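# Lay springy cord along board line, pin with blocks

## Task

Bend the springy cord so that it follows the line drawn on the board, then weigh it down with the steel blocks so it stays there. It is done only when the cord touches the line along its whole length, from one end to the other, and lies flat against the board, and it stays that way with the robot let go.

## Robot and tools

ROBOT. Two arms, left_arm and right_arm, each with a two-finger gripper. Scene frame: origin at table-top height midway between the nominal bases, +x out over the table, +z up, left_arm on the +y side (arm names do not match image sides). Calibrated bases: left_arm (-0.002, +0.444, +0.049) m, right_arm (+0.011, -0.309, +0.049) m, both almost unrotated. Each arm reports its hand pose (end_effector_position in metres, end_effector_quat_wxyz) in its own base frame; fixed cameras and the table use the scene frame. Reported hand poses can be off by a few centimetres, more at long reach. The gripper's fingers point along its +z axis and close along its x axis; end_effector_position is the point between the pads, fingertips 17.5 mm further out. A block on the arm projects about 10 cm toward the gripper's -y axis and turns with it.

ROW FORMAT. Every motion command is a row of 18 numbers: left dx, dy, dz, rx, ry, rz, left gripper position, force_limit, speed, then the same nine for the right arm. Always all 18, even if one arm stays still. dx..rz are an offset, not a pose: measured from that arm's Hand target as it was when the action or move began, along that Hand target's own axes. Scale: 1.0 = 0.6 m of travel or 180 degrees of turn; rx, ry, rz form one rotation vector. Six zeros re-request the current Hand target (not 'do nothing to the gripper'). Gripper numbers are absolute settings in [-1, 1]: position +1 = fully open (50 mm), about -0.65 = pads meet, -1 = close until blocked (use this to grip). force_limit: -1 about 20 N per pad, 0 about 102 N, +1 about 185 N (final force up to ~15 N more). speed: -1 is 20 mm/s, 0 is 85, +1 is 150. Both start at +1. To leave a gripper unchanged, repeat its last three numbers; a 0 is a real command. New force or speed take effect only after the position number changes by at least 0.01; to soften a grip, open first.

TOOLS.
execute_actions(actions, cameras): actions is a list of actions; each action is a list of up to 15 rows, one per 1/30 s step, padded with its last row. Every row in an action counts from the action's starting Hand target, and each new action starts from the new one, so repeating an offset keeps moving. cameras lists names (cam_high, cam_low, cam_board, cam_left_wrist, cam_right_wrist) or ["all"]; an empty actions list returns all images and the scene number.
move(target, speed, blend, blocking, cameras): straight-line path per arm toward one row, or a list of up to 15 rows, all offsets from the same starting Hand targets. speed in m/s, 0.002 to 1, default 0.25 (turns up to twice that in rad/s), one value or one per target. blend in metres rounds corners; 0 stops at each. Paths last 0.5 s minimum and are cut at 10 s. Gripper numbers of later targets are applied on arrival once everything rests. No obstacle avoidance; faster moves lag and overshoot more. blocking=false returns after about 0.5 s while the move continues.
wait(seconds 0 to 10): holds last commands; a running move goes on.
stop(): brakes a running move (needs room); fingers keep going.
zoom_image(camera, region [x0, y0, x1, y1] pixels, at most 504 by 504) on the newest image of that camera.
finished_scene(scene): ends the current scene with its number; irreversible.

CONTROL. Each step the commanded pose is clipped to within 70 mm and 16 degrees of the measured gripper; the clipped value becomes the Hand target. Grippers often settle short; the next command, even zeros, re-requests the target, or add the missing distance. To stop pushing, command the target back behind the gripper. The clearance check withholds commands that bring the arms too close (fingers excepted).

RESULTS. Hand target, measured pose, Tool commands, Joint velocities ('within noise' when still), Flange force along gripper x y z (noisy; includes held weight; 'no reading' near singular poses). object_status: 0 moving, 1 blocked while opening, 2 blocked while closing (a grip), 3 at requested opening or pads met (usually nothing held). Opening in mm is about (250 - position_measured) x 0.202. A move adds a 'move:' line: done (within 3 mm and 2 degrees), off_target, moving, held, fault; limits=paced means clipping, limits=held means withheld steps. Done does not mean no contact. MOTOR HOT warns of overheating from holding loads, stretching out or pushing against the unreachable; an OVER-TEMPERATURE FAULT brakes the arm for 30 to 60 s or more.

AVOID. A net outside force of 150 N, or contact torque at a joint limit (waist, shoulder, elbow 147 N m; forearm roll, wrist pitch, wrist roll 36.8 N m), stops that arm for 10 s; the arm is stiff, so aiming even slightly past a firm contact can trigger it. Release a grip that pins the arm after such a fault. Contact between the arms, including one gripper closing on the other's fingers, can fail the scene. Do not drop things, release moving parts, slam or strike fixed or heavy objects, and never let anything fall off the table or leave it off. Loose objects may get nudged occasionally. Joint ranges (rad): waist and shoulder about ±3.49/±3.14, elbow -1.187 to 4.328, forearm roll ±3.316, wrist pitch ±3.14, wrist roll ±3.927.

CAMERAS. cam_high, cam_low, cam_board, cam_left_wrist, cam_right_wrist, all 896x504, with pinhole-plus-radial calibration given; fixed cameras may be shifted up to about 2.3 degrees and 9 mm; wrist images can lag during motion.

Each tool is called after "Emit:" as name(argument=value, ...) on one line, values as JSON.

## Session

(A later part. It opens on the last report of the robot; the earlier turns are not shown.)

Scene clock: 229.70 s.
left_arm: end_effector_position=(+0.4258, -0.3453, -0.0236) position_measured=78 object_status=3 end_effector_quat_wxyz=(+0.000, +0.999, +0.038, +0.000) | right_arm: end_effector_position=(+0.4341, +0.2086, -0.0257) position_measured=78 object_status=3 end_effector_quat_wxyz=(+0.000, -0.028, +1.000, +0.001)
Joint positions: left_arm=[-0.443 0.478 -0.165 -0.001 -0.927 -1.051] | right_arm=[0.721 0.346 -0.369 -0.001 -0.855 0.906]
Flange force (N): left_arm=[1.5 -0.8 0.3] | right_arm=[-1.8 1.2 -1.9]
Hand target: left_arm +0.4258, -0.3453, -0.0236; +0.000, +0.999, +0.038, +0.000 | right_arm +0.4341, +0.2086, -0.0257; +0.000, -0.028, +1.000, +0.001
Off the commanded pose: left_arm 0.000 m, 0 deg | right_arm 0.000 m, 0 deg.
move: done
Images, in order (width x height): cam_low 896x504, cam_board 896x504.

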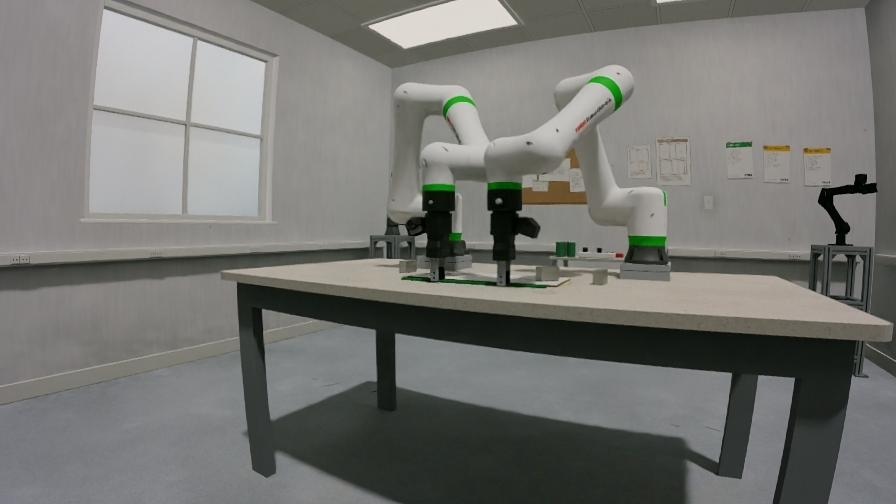

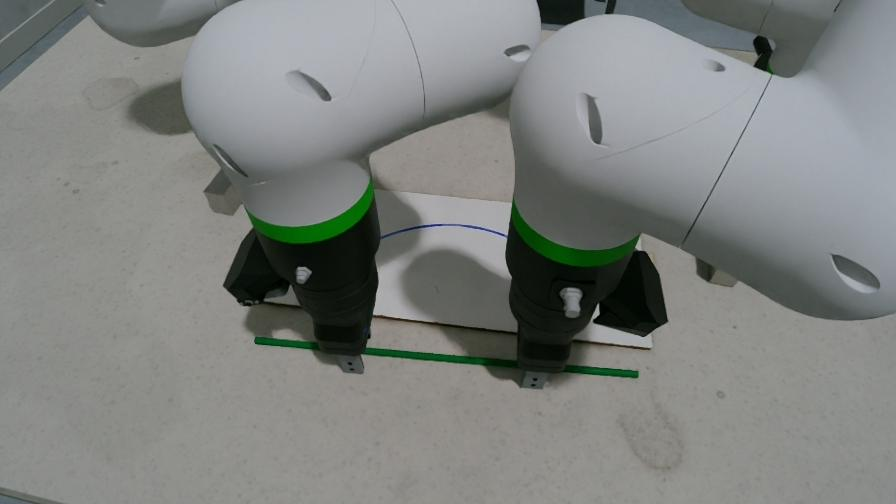

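Emit:
move(target=[[0,0,0,0,0,0,-1,-0.8,-0.6,0,0,0,0,0,0,-1,-0.8,-0.6],[0,0,-0.05,0,0,0,-1,-0.8,-0.6,0,0,-0.05,0,0,0,-1,-0.8,-0.6],[-0.1462,-0.0122,-0.05,0,0,0.015,-1,-0.8,-0.6,0.1617,0.013,-0.05,0,0,0.015,-1,-0.8,-0.6],[-0.1462,-0.0122,-0.0125,0,0,0.015,-1,-0.8,-0.6,0.1617,0.013,-0.0125,0,0,0.015,-1,-0.8,-0.6]], speed=[0.1,0.12,0.15,0.08], cameras=["cam_low","cam_board","cam_left_wrist","cam_right_wrist"])

Emit:
zoom_image(camera="cam_low", region=[390, 240, 590, 300])

Scene clock: 253.77 s.
left_arm: end_effector_position=(+0.3377, -0.3446, -0.0161) position_measured=217 object_status=2 end_effector_quat_wxyz=(+0.000, +1.000, +0.014, +0.000) | right_arm: end_effector_position=(+0.3368, +0.2110, -0.0182) position_measured=222 object_status=2 end_effector_quat_wxyz=(+0.000, -0.004, +1.000, +0.001)
Joint positions: left_arm=[-0.524 0.332 -0.359 -0.002 -0.88 -1.018] | right_arm=[0.893 0.151 -0.602 0 -0.817 0.687]
Flange force (N): left_arm=[1.3 -2.0 0.5] | right_arm=[-0.9 0.9 -2.1]
Hand target: left_arm +0.3378, -0.3446, -0.0161; +0.000, +1.000, +0.014, +0.000 | right_arm +0.3368, +0.2110, -0.0182; +0.000, -0.004, +1.000, +0.001
Off the commanded pose: left_arm 0.000 m, 0 deg | right_arm 0.000 m, 0 deg.
move: done
camera_calibration:
cam_left_wrist: T_world_to_cam=[[0.999534, 0.0304975, 0.000933821, -0.316924], [0.0283463, -0.939484, 0.341419, -0.31432], [0.0112897, -0.341234, -0.939911, -0.00547372], [0, 0, 0, 1]] pos_world=[0.325748, -0.287501, 0.102466]
cam_right_wrist: T_world_to_cam=[[-0.999586, -0.0268592, 0.0103337, 0.350911], [-0.0212324, 0.930686, 0.365203, -0.172581], [-0.0194265, 0.364833, -0.93087, 0.0430594], [0, 0, 0, 1]] pos_world=[0.347938, 0.154335, 0.0994838]
Images, in order (width x height): cam_low 896x504, cam_board 896x504, cam_left_wrist 896x504, cam_right_wrist 896x504.

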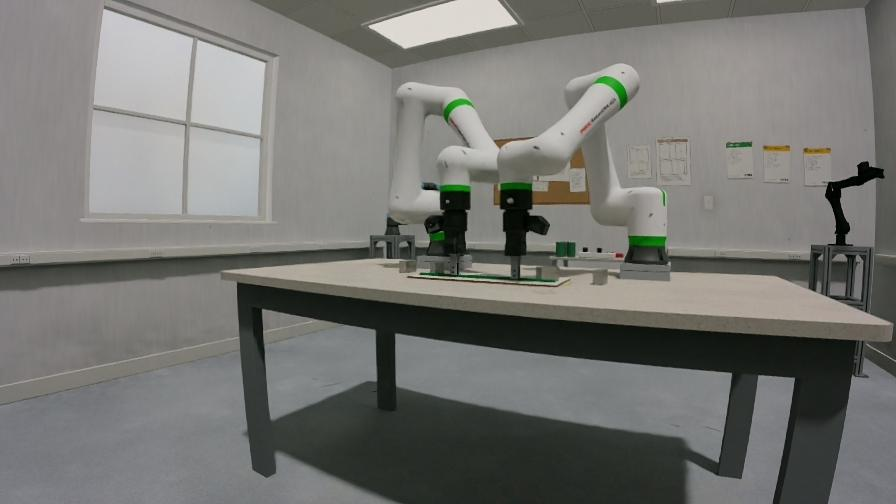

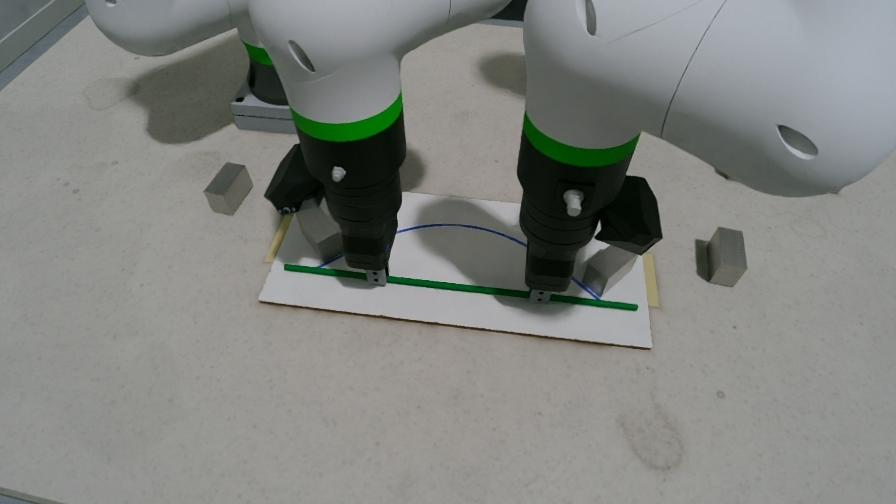

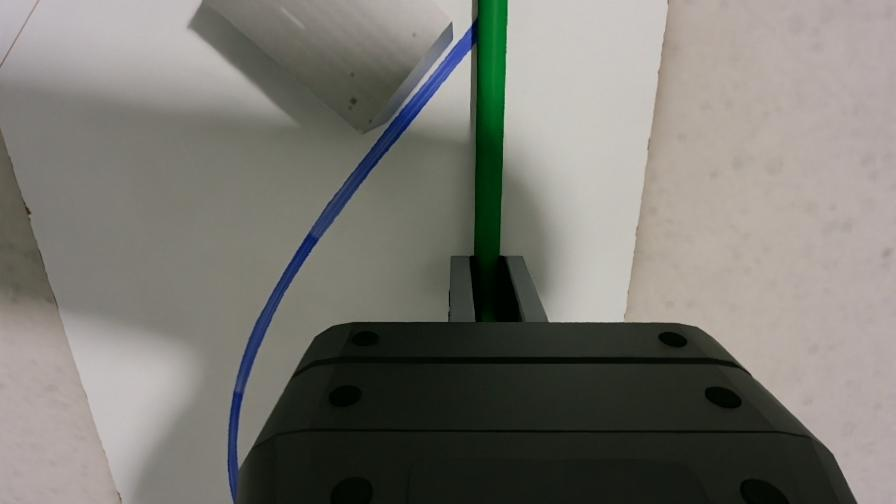

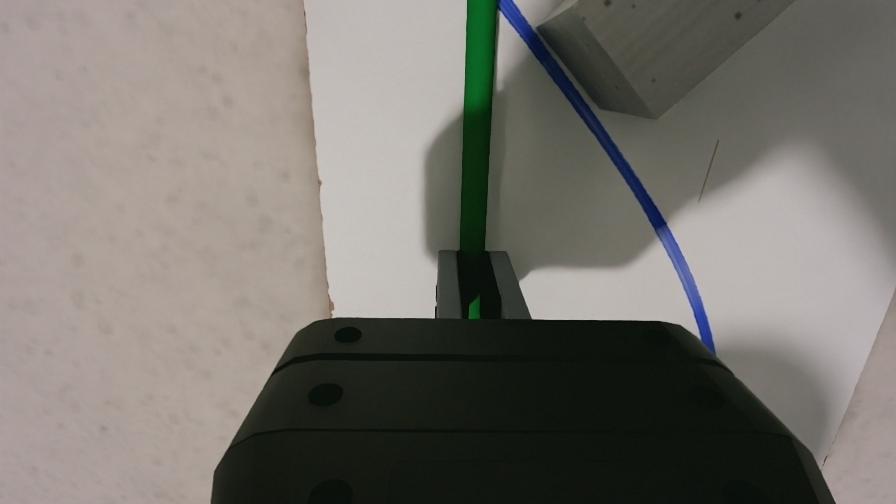

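Scaled by 2.520 from the camera's 896x504 image, which has a finer 1280x720 frame.

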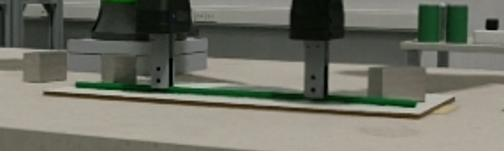

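Emit:
move(target=[[0,0.005,0,0,0,0,-1,-0.8,-0.6,0,-0.005,0,0,0,0,-1,-0.8,-0.6],[0,0.005,0.003,0,0,0,-1,-0.8,-0.6,0,-0.005,0.003,0,0,0,-1,-0.8,-0.6],[0,0.005,0.003,0,0,0,0,-0.8,-0.6,0,-0.005,0.003,0,0,0,0,-0.8,-0.6],[0,0.005,-0.23,0,0,0,0,-0.8,-0.6,0,-0.005,-0.23,0,0,0,0,-0.8,-0.6],[-0.1422,-0.3888,-0.15,0,0,-0.467,1,-0.5,-0.6,0.1847,-0.3883,-0.15,0,0,0.536,1,-0.5,-0.6]], speed=[0.05,0.04,0.05,0.25,0.6], cameras=["cam_board","cam_left_wrist","cam_right_wrist"])

Scene clock: 280.00 s.
left_arm: end_effector_position=(+0.2457, -0.1140, +0.0740) position_measured=3 object_status=3 end_effector_quat_wxyz=(+0.000, +0.733, +0.680, +0.001) | right_arm: end_effector_position=(+0.2279, -0.0230, +0.0715) position_measured=3 object_status=0 end_effector_quat_wxyz=(+0.000, +0.743, +0.669, +0.000)
Joint positions: left_arm=[0.065 -0.387 -0.809 -0.001 -1.148 -0.139] | right_arm=[0.502 -0.553 -0.904 -0.001 -1.219 -0.606]
Flange force (N): left_arm=[3.6 0.3 -0.2] | right_arm=[0.8 2.6 -2.8]
Hand target: left_arm +0.2457, -0.1140, +0.0740; +0.000, +0.733, +0.680, +0.001 | right_arm +0.2279, -0.0230, +0.0715; +0.000, +0.743, +0.669, +0.000
Off the commanded pose: left_arm 0.000 m, 0 deg | right_arm 0.000 m, 0 deg.
move: done
camera_calibration:
cam_left_wrist: T_world_to_cam=[[0.0730662, 0.997326, 0.001308, 0.105819], [0.936826, -0.0690836, 0.342906, -0.249846], [0.34208, -0.0238295, -0.939369, 0.113838], [0, 0, 0, 1]] pos_world=[0.187389, -0.120083, 0.192471]
cam_right_wrist: T_world_to_cam=[[0.0861964, 0.996209, 0.0117386, 0.0108483], [0.927355, -0.0845339, 0.364509, -0.229288], [0.364119, -0.0205335, -0.931126, 0.113551], [0, 0, 0, 1]] pos_world=[0.170351, -0.0278582, 0.18918]
Images, in order (width x height): cam_board 896x504, cam_left_wrist 896x504, cam_right_wrist 896x504.

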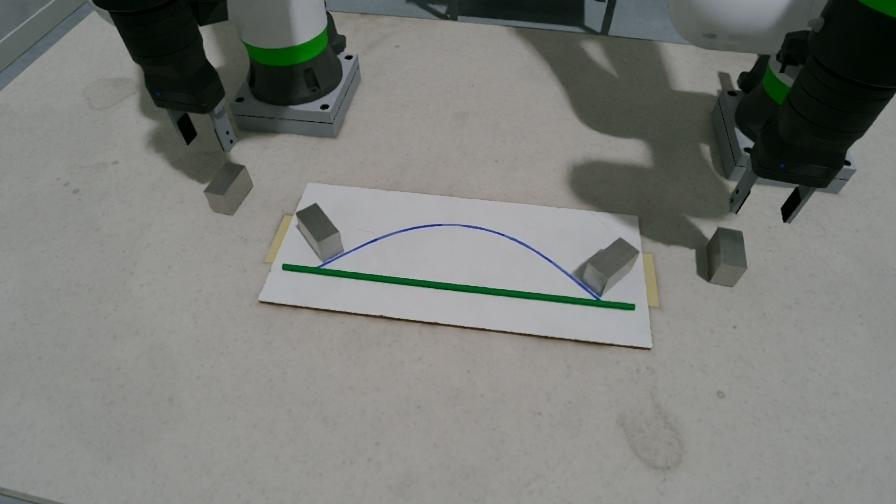

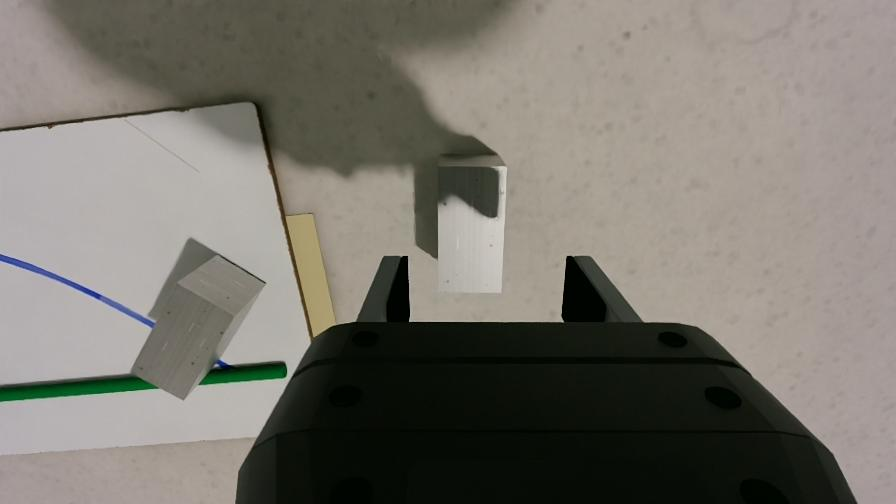

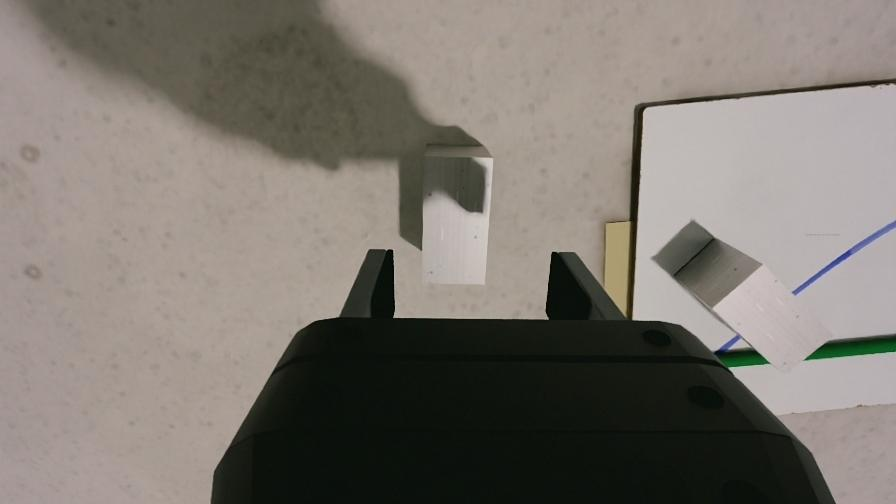

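Emit:
move(target=[[0,0,0.1567,0,0,0,1,-0.5,-0.6,0,0,0.1525,0,0,0,1,-0.5,-0.6],[0,0,0.1567,0,0,0,-1,-0.5,-0.6,0,0,0.1525,0,0,0,-1,-0.5,-0.6],[0,0,-0.05,0,0,0,-1,-0.5,-0.6,0,0,-0.05,0,0,0,-1,-0.5,-0.6],[-0.4288,0.267,-0.05,0,0,0.11,-1,-0.5,-0.6,0.4788,0.2133,-0.05,0,0,-0.1756,-1,-0.5,-0.6],[-0.4288,0.267,0.1425,0,0,0.11,-1,-0.5,-0.6,0.4788,0.2133,0.14,0,0,-0.1756,-1,-0.5,-0.6]], speed=[0.12,0.1,0.3,0.4,0.15], cameras=["cam_board"])

Scene clock: 293.20 s.
left_arm: end_effector_position=(+0.3586, -0.3344, +0.1056) position_measured=104 object_status=2 end_effector_quat_wxyz=(+0.012, +0.823, +0.568, +0.000) | right_arm: end_effector_position=(+0.3531, +0.2004, +0.1044) position_measured=104 object_status=2 end_effector_quat_wxyz=(+0.005, +0.573, +0.820, +0.006)
Joint positions: left_arm=[-0.475 0.171 -0.237 0.012 -1.142 0.107] | right_arm=[0.849 -0.032 -0.456 0.009 -1.133 -0.503]
Flange force (N): left_arm=[0.5 3.1 6.2] | right_arm=[-0.4 1.7 2.1]
Hand target: left_arm +0.3586, -0.3344, +0.1056; +0.012, +0.823, +0.568, +0.000 (not the last commanded pose) | right_arm +0.3531, +0.2004, +0.1044; +0.005, +0.573, +0.820, +0.006 (not the last commanded pose)
Off the commanded pose: left_arm 0.130 m, 4 deg | right_arm 0.130 m, 6 deg.
led back after a hold (left arm): the arm was led back toward your command in small steps, so it may still be short of it.
led back after a hold (right arm): the arm was led back toward your command in small steps, so it may still be short of it.
move: held (left_arm, right_arm; a check stopped the path); path passed 4 of 5 targets; limits=held
pose unreachable (left arm): on one or more control steps of this call, first in action 0 (counted from 0), this arm could not follow its commanded pose, so it was not sent that pose on those steps. It may still have moved: this result reports where it is.
cause: moving toward the commanded pose would bring a part of the arm too close to another arm (a part of this arm just beyond joint 5 (wrist pitch) and a part of the right arm just beyond its joint 5 (wrist pitch), along the way the arms are being sent, or toward where that arm still pushes).
pose unreachable (right arm): on one or more control steps of this call, first in action 0 (counted from 0), this arm could not follow its commanded pose, so it was not sent that pose on those steps. It may still have moved: this result reports where it is.
cause: moving toward the commanded pose would bring a part of the arm too close to another arm (a part of this arm just beyond joint 4 (forearm roll) and a part of the left arm just beyond its joint 5 (wrist pitch), at the place that arm is still heading or pushing toward).
Images, in order (width x height): cam_board 896x504.

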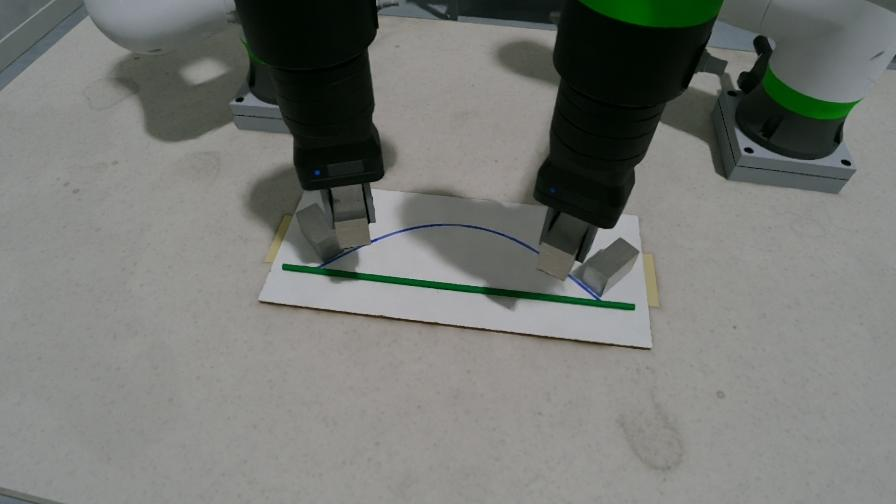

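Emit:
move(target=[0.1945,-0.025,0,0.0064,0.0042,0.0185,-1,-0.5,-0.6,0.0583,0.0782,0,0.005,0.0006,-0.0305,-1,-0.5,-0.6])

Scene clock: 313.73 s.
left_arm: end_effector_position=(+0.3859, -0.2200, +0.1037) position_measured=104 object_status=2 end_effector_quat_wxyz=(+0.000, +0.839, +0.544, +0.000) | right_arm: end_effector_position=(+0.3851, +0.2494, +0.1052) position_measured=104 object_status=2 end_effector_quat_wxyz=(+0.000, +0.533, +0.846, +0.000)
Joint positions: left_arm=[-0.221 0.079 -0.342 0 -1.15 -0.199] | right_arm=[0.862 0.113 -0.301 0 -1.157 -0.416]
Flange force (N): left_arm=[1.4 0.9 5.7] | right_arm=[0.5 1.6 2.3]
Hand target: left_arm +0.3860, -0.2200, +0.1037; +0.000, +0.839, +0.544, +0.000 | right_arm +0.3851, +0.2494, +0.1052; +0.000, +0.533, +0.846, +0.000
Off the commanded pose: left_arm 0.000 m, 0 deg | right_arm 0.000 m, 0 deg.
move: done

Emit:
move(target=[[0,0,0,0,0,0,-1,-0.5,-0.6,0,0,0.1962,0,0,0,-1,-0.5,-0.6],[0,0,0,0,0,0,-1,-0.5,-0.6,0.0778,-0.1527,0.1962,0,0,0,-1,-0.5,-0.6]], speed=[0.15,0.06], cameras=["cam_board","cam_right_wrist","cam_high"])

Emit:
zoom_image(camera="cam_board", region=[270, 180, 660, 340])

Scene clock: 321.40 s.
left_arm: end_effector_position=(+0.3860, -0.2200, +0.1037) position_measured=104 object_status=2 end_effector_quat_wxyz=(+0.000, +0.839, +0.544, +0.000) | right_arm: end_effector_position=(+0.2824, +0.2520, -0.0126) position_measured=104 object_status=2 end_effector_quat_wxyz=(+0.000, +0.533, +0.846, +0.000)
Joint positions: left_arm=[-0.221 0.079 -0.342 0 -1.15 -0.199] | right_arm=[1.079 0.095 -0.649 0 -0.826 -0.633]
Flange force (N): left_arm=[1.6 1.9 5.4] | right_arm=[0.9 2.5 3.0]
Hand target: left_arm +0.3860, -0.2200, +0.1037; +0.000, +0.839, +0.544, +0.000 | right_arm +0.2824, +0.2520, -0.0126; +0.000, +0.533, +0.846, +0.000
Off the commanded pose: left_arm 0.000 m, 0 deg | right_arm 0.000 m, 0 deg.
move: done
camera_calibration:
cam_right_wrist: T_world_to_cam=[[-0.448351, 0.893791, 0.0108796, -0.0900819], [0.834027, 0.413931, 0.364774, -0.325157], [0.321529, 0.172621, -0.931032, -0.0155817], [0, 0, 0, 1]] pos_world=[0.235811, 0.217797, 0.105082]
Images, in order (width x height): cam_high 896x504, cam_board 896x504, cam_right_wrist 896x504.

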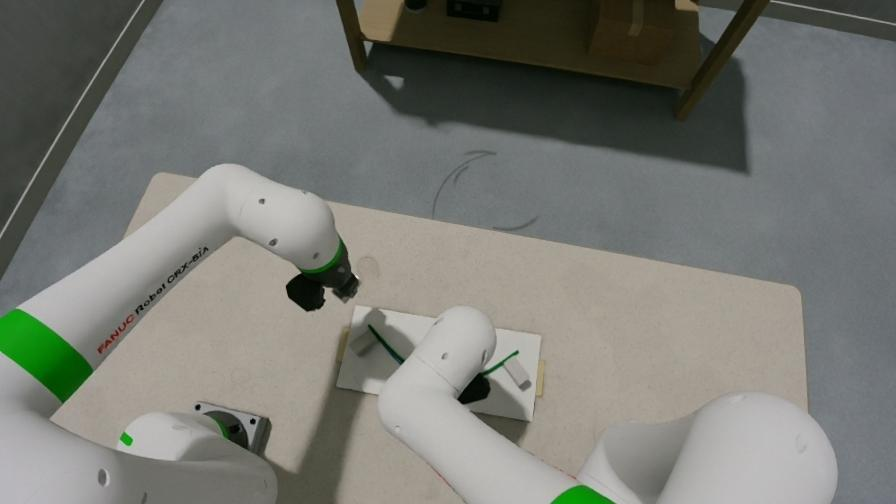

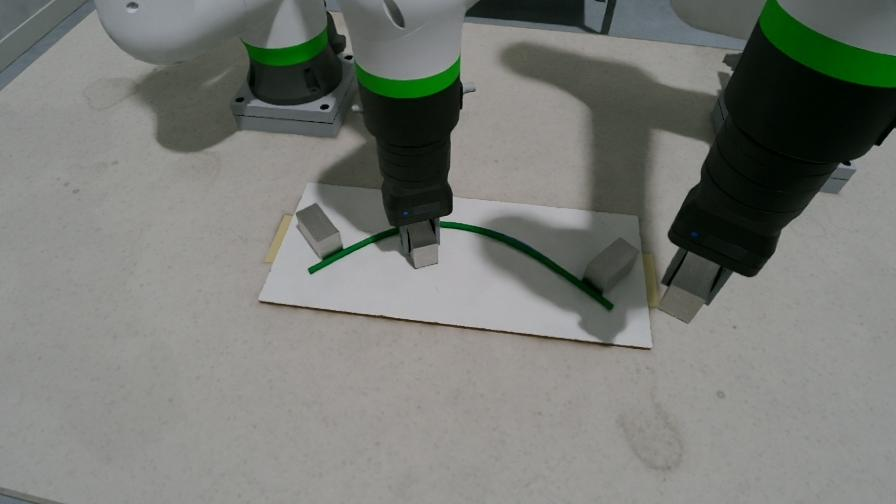

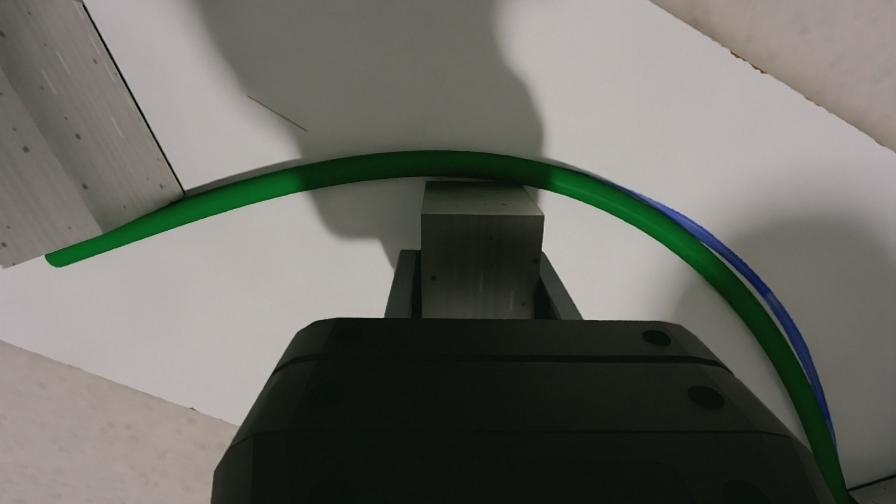

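Scaled by 1.292 from the camera's 896x504 image, which has a finer 1280x720 frame.

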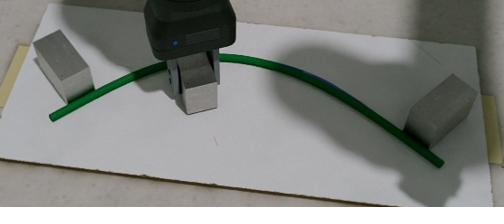

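Emit:
move(target=[[0,0,0,0,0,0,-1,-0.5,-0.6,0,0,0.0028,0,0,0,-1,-0.5,-0.6],[0,0,0,0,0,0,-1,-0.5,-0.6,0,0,0.0028,0,0,0,0.5,-0.5,-0.6],[0,0,0,0,0,0,-1,-0.5,-0.6,0,0,-0.2,0,0,0,0.5,-0.5,-0.6],[-0.2472,0.111,0,0,0,0,-1,-0.5,-0.6,-0.338,-0.073,-0.2,0,0,0,0.5,-0.5,-0.6],[-0.2472,0.111,0.192,0,0,0,-1,-0.5,-0.6,-0.338,-0.073,-0.2,0,0,0,0.5,-0.5,-0.6]], speed=[0.03,0.05,0.2,0.3,0.2], cameras=["cam_board"])

Emit:
zoom_image(camera="cam_board", region=[270, 180, 660, 340])

Scene clock: 333.83 s.
left_arm: end_effector_position=(+0.3862, -0.3825, -0.0115) position_measured=104 object_status=2 end_effector_quat_wxyz=(+0.000, +0.839, +0.544, +0.000) | right_arm: end_effector_position=(+0.3304, +0.0501, +0.1073) position_measured=78 object_status=3 end_effector_quat_wxyz=(+0.000, +0.533, +0.846, +0.000)
Joint positions: left_arm=[-0.539 0.451 -0.172 0 -0.947 0.119] | right_arm=[0.55 -0.222 -0.611 0 -1.181 -0.104]
Flange force (N): left_arm=[1.3 1.3 6.0] | right_arm=[0.1 1.8 -3.0]
Hand target: left_arm +0.3862, -0.3826, -0.0115; +0.000, +0.839, +0.544, +0.000 | right_arm +0.3304, +0.0501, +0.1073; +0.000, +0.533, +0.846, +0.000
Off the commanded pose: left_arm 0.000 m, 0 deg | right_arm 0.000 m, 0 deg.
move: done
Images, in order (width x height): cam_board 896x504.

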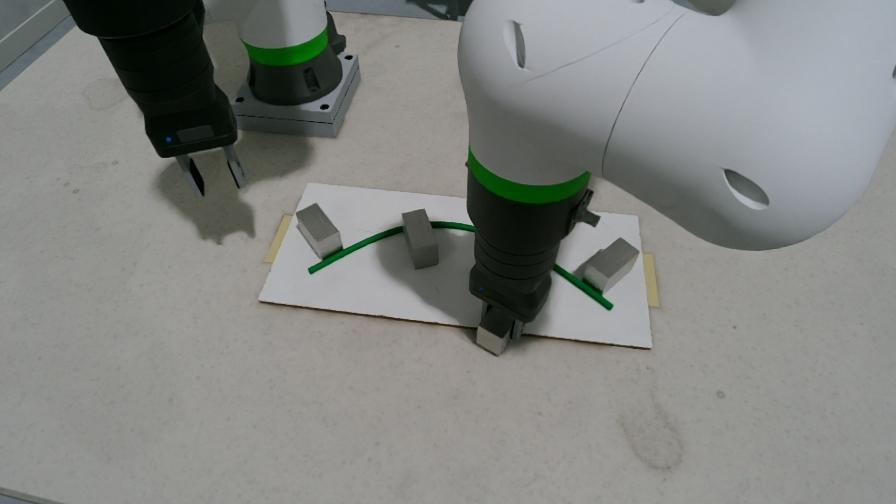

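Scaled by 1.292 from the camera's 896x504 image, which has a finer 1280x720 frame.

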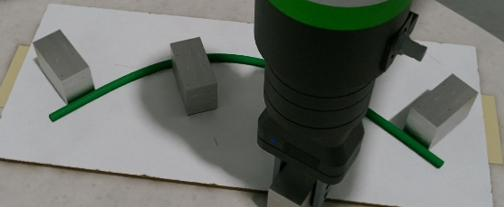

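Emit:
move(target=[-0.0691,-0.1553,0,0,0,0,-1,-0.5,-0.6,0,0,0,0,0,0,0.5,-0.5,-0.6], speed=0.06, cameras=["cam_board","cam_left_wrist"])

Emit:
zoom_image(camera="cam_board", region=[280, 190, 470, 290])

Emit:
zoom_image(camera="cam_board", region=[440, 200, 640, 320])

Scene clock: 339.00 s.
left_arm: end_effector_position=(+0.2843, -0.3824, -0.0115) position_measured=104 object_status=2 end_effector_quat_wxyz=(+0.000, +0.839, +0.544, +0.000) | right_arm: end_effector_position=(+0.3304, +0.0501, +0.1073) position_measured=78 object_status=3 end_effector_quat_wxyz=(+0.000, +0.533, +0.846, +0.000)
Joint positions: left_arm=[-0.655 0.311 -0.374 0 -0.885 0.235] | right_arm=[0.55 -0.222 -0.611 0 -1.181 -0.104]
Flange force (N): left_arm=[1.0 2.3 6.0] | right_arm=[0.0 1.8 -2.8]
Hand target: left_arm +0.2842, -0.3824, -0.0115; +0.000, +0.839, +0.544, +0.000 | right_arm +0.3304, +0.0501, +0.1073; +0.000, +0.533, +0.846, +0.000
Off the commanded pose: left_arm 0.000 m, 0 deg | right_arm 0.000 m, 0 deg.
move: done
camera_calibration:
cam_left_wrist: T_world_to_cam=[[0.406704, 0.91356, 0.00043394, 0.243884], [0.858215, -0.382227, 0.342592, -0.372563], [0.313144, -0.138961, -0.939484, -0.0218857], [0, 0, 0, 1]] pos_world=[0.227404, -0.368247, 0.10697]
Images, in order (width x height): cam_board 896x504, cam_left_wrist 896x504.

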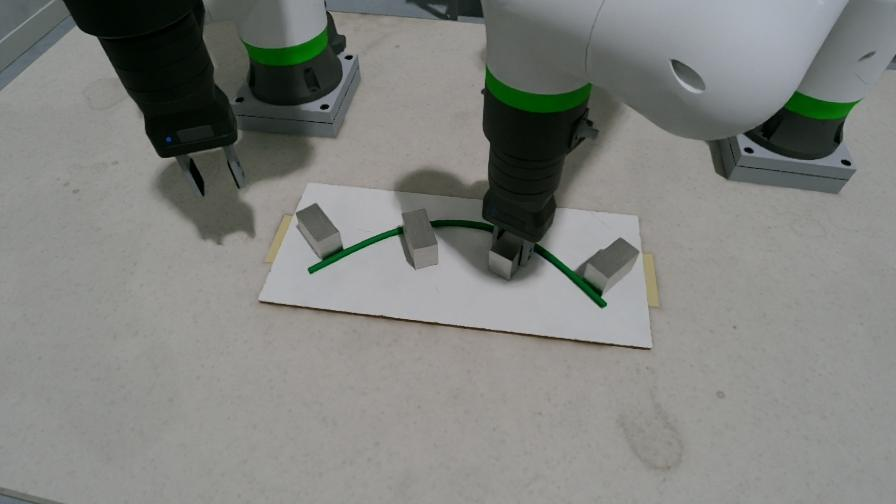

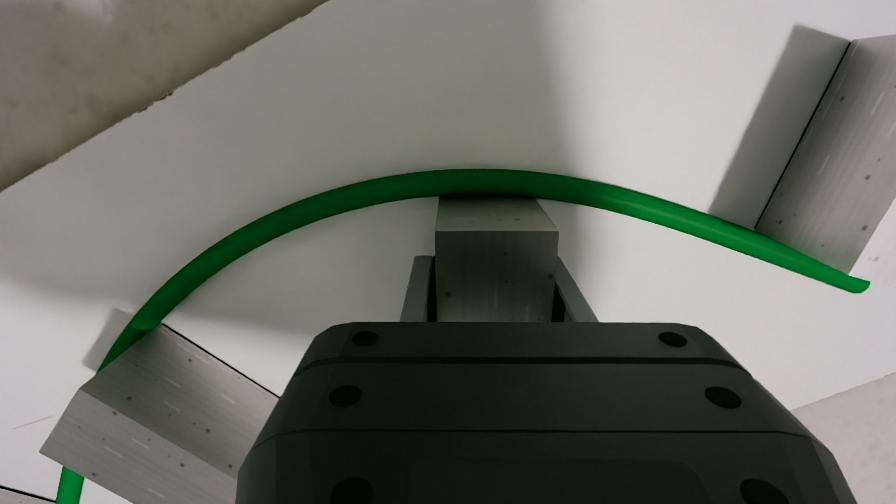

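Scaled by 2.653 from the camera's 896x504 image, which has a finer 1280x720 frame.

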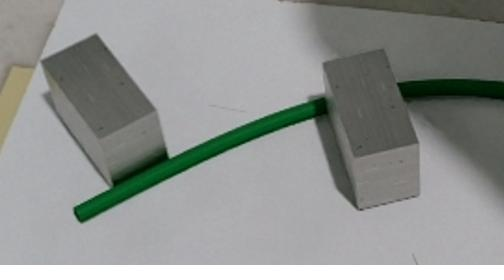

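Scaled by 2.520 from the camera's 896x504 image, which has a finer 1280x720 frame.

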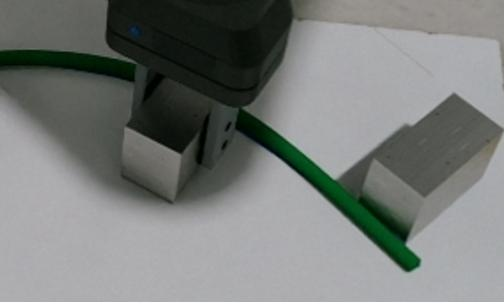

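Emit:
move(target=[[0,0,0.0028,0,0,0,-1,-0.5,-0.6,0,0,0,0,0,0,0.5,-0.5,-0.6],[0,0,0.0028,0,0,0,0.5,-0.5,-0.6,0,0,0,0,0,0,0.5,-0.5,-0.6],[0,0,-0.2,0,0,0,0.5,-0.5,-0.6,0,0,0,0,0,0,0.5,-0.5,-0.6],[0.35,-0.05,-0.25,0,0,0,0.5,-0.5,-0.6,0,0,0,0,0,0,0.5,-0.5,-0.6]], speed=[0.03,0.05,0.2,0.4], cameras=["cam_board","cam_low"])

Emit:
zoom_image(camera="cam_board", region=[280, 190, 470, 290])

Emit:
zoom_image(camera="cam_board", region=[440, 200, 640, 320])

Emit:
zoom_image(camera="cam_low", region=[400, 250, 580, 300])

Scene clock: 349.17 s.
left_arm: end_effector_position=(+0.3426, -0.1785, +0.1385) position_measured=78 object_status=3 end_effector_quat_wxyz=(+0.000, +0.839, +0.544, +0.000) | right_arm: end_effector_position=(+0.3304, +0.0501, +0.1073) position_measured=78 object_status=3 end_effector_quat_wxyz=(+0.000, +0.533, +0.846, +0.000)
Joint positions: left_arm=[-0.137 -0.105 -0.436 0 -1.24 -0.284] | right_arm=[0.55 -0.222 -0.611 0 -1.181 -0.104]
Flange force (N): left_arm=[4.0 1.1 -0.4] | right_arm=[-0.2 1.8 -2.8]
Hand target: left_arm +0.3426, -0.1784, +0.1385; +0.000, +0.839, +0.544, +0.000 | right_arm +0.3304, +0.0501, +0.1073; +0.000, +0.533, +0.846, +0.000
Off the commanded pose: left_arm 0.000 m, 0 deg | right_arm 0.000 m, 0 deg.
move: done
Images, in order (width x height): cam_low 896x504, cam_board 896x504.

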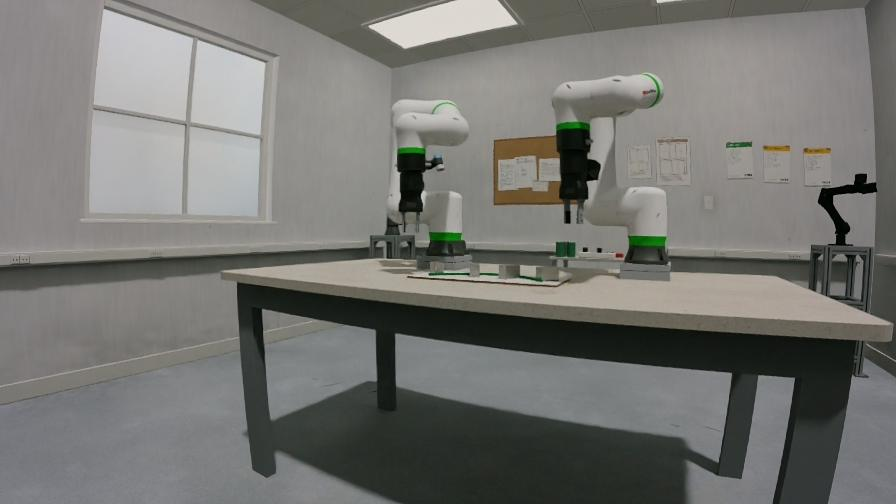

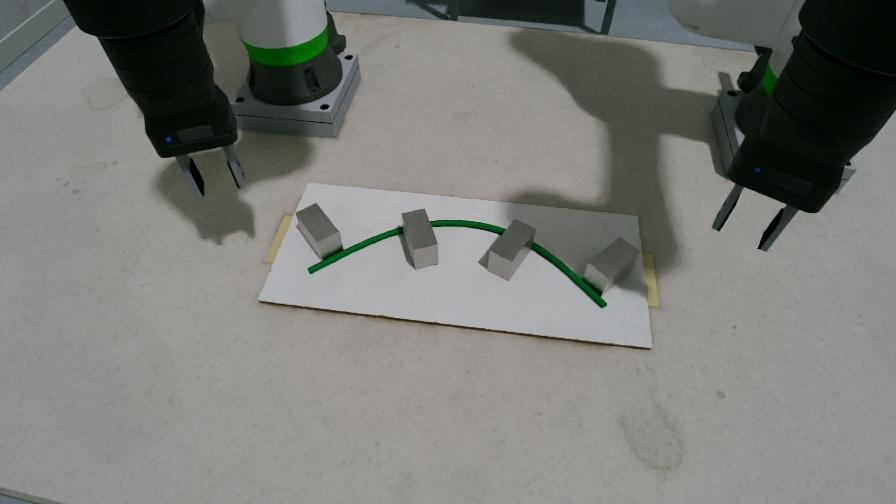

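Scaled by 2.653 from the camera's 896x504 image, which has a finer 1280x720 frame.

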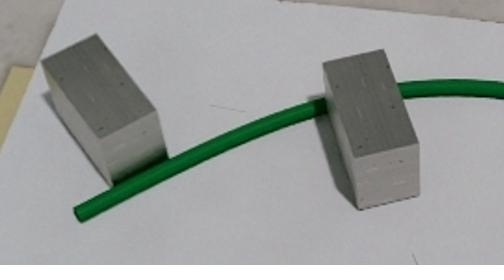

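Scaled by 2.520 from the camera's 896x504 image, which has a finer 1280x720 frame.

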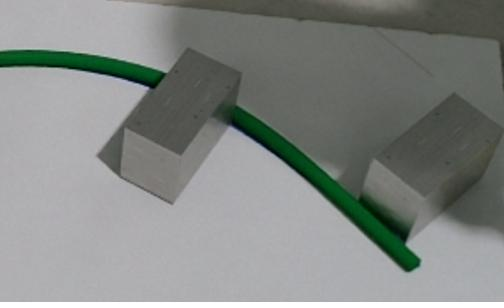

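Scaled by 2.800 from the camera's 896x504 image, which has a finer 1280x720 frame.

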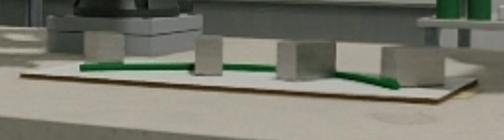

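Emit:
finished_scene(scene=1)

The scene is finished: the task was done.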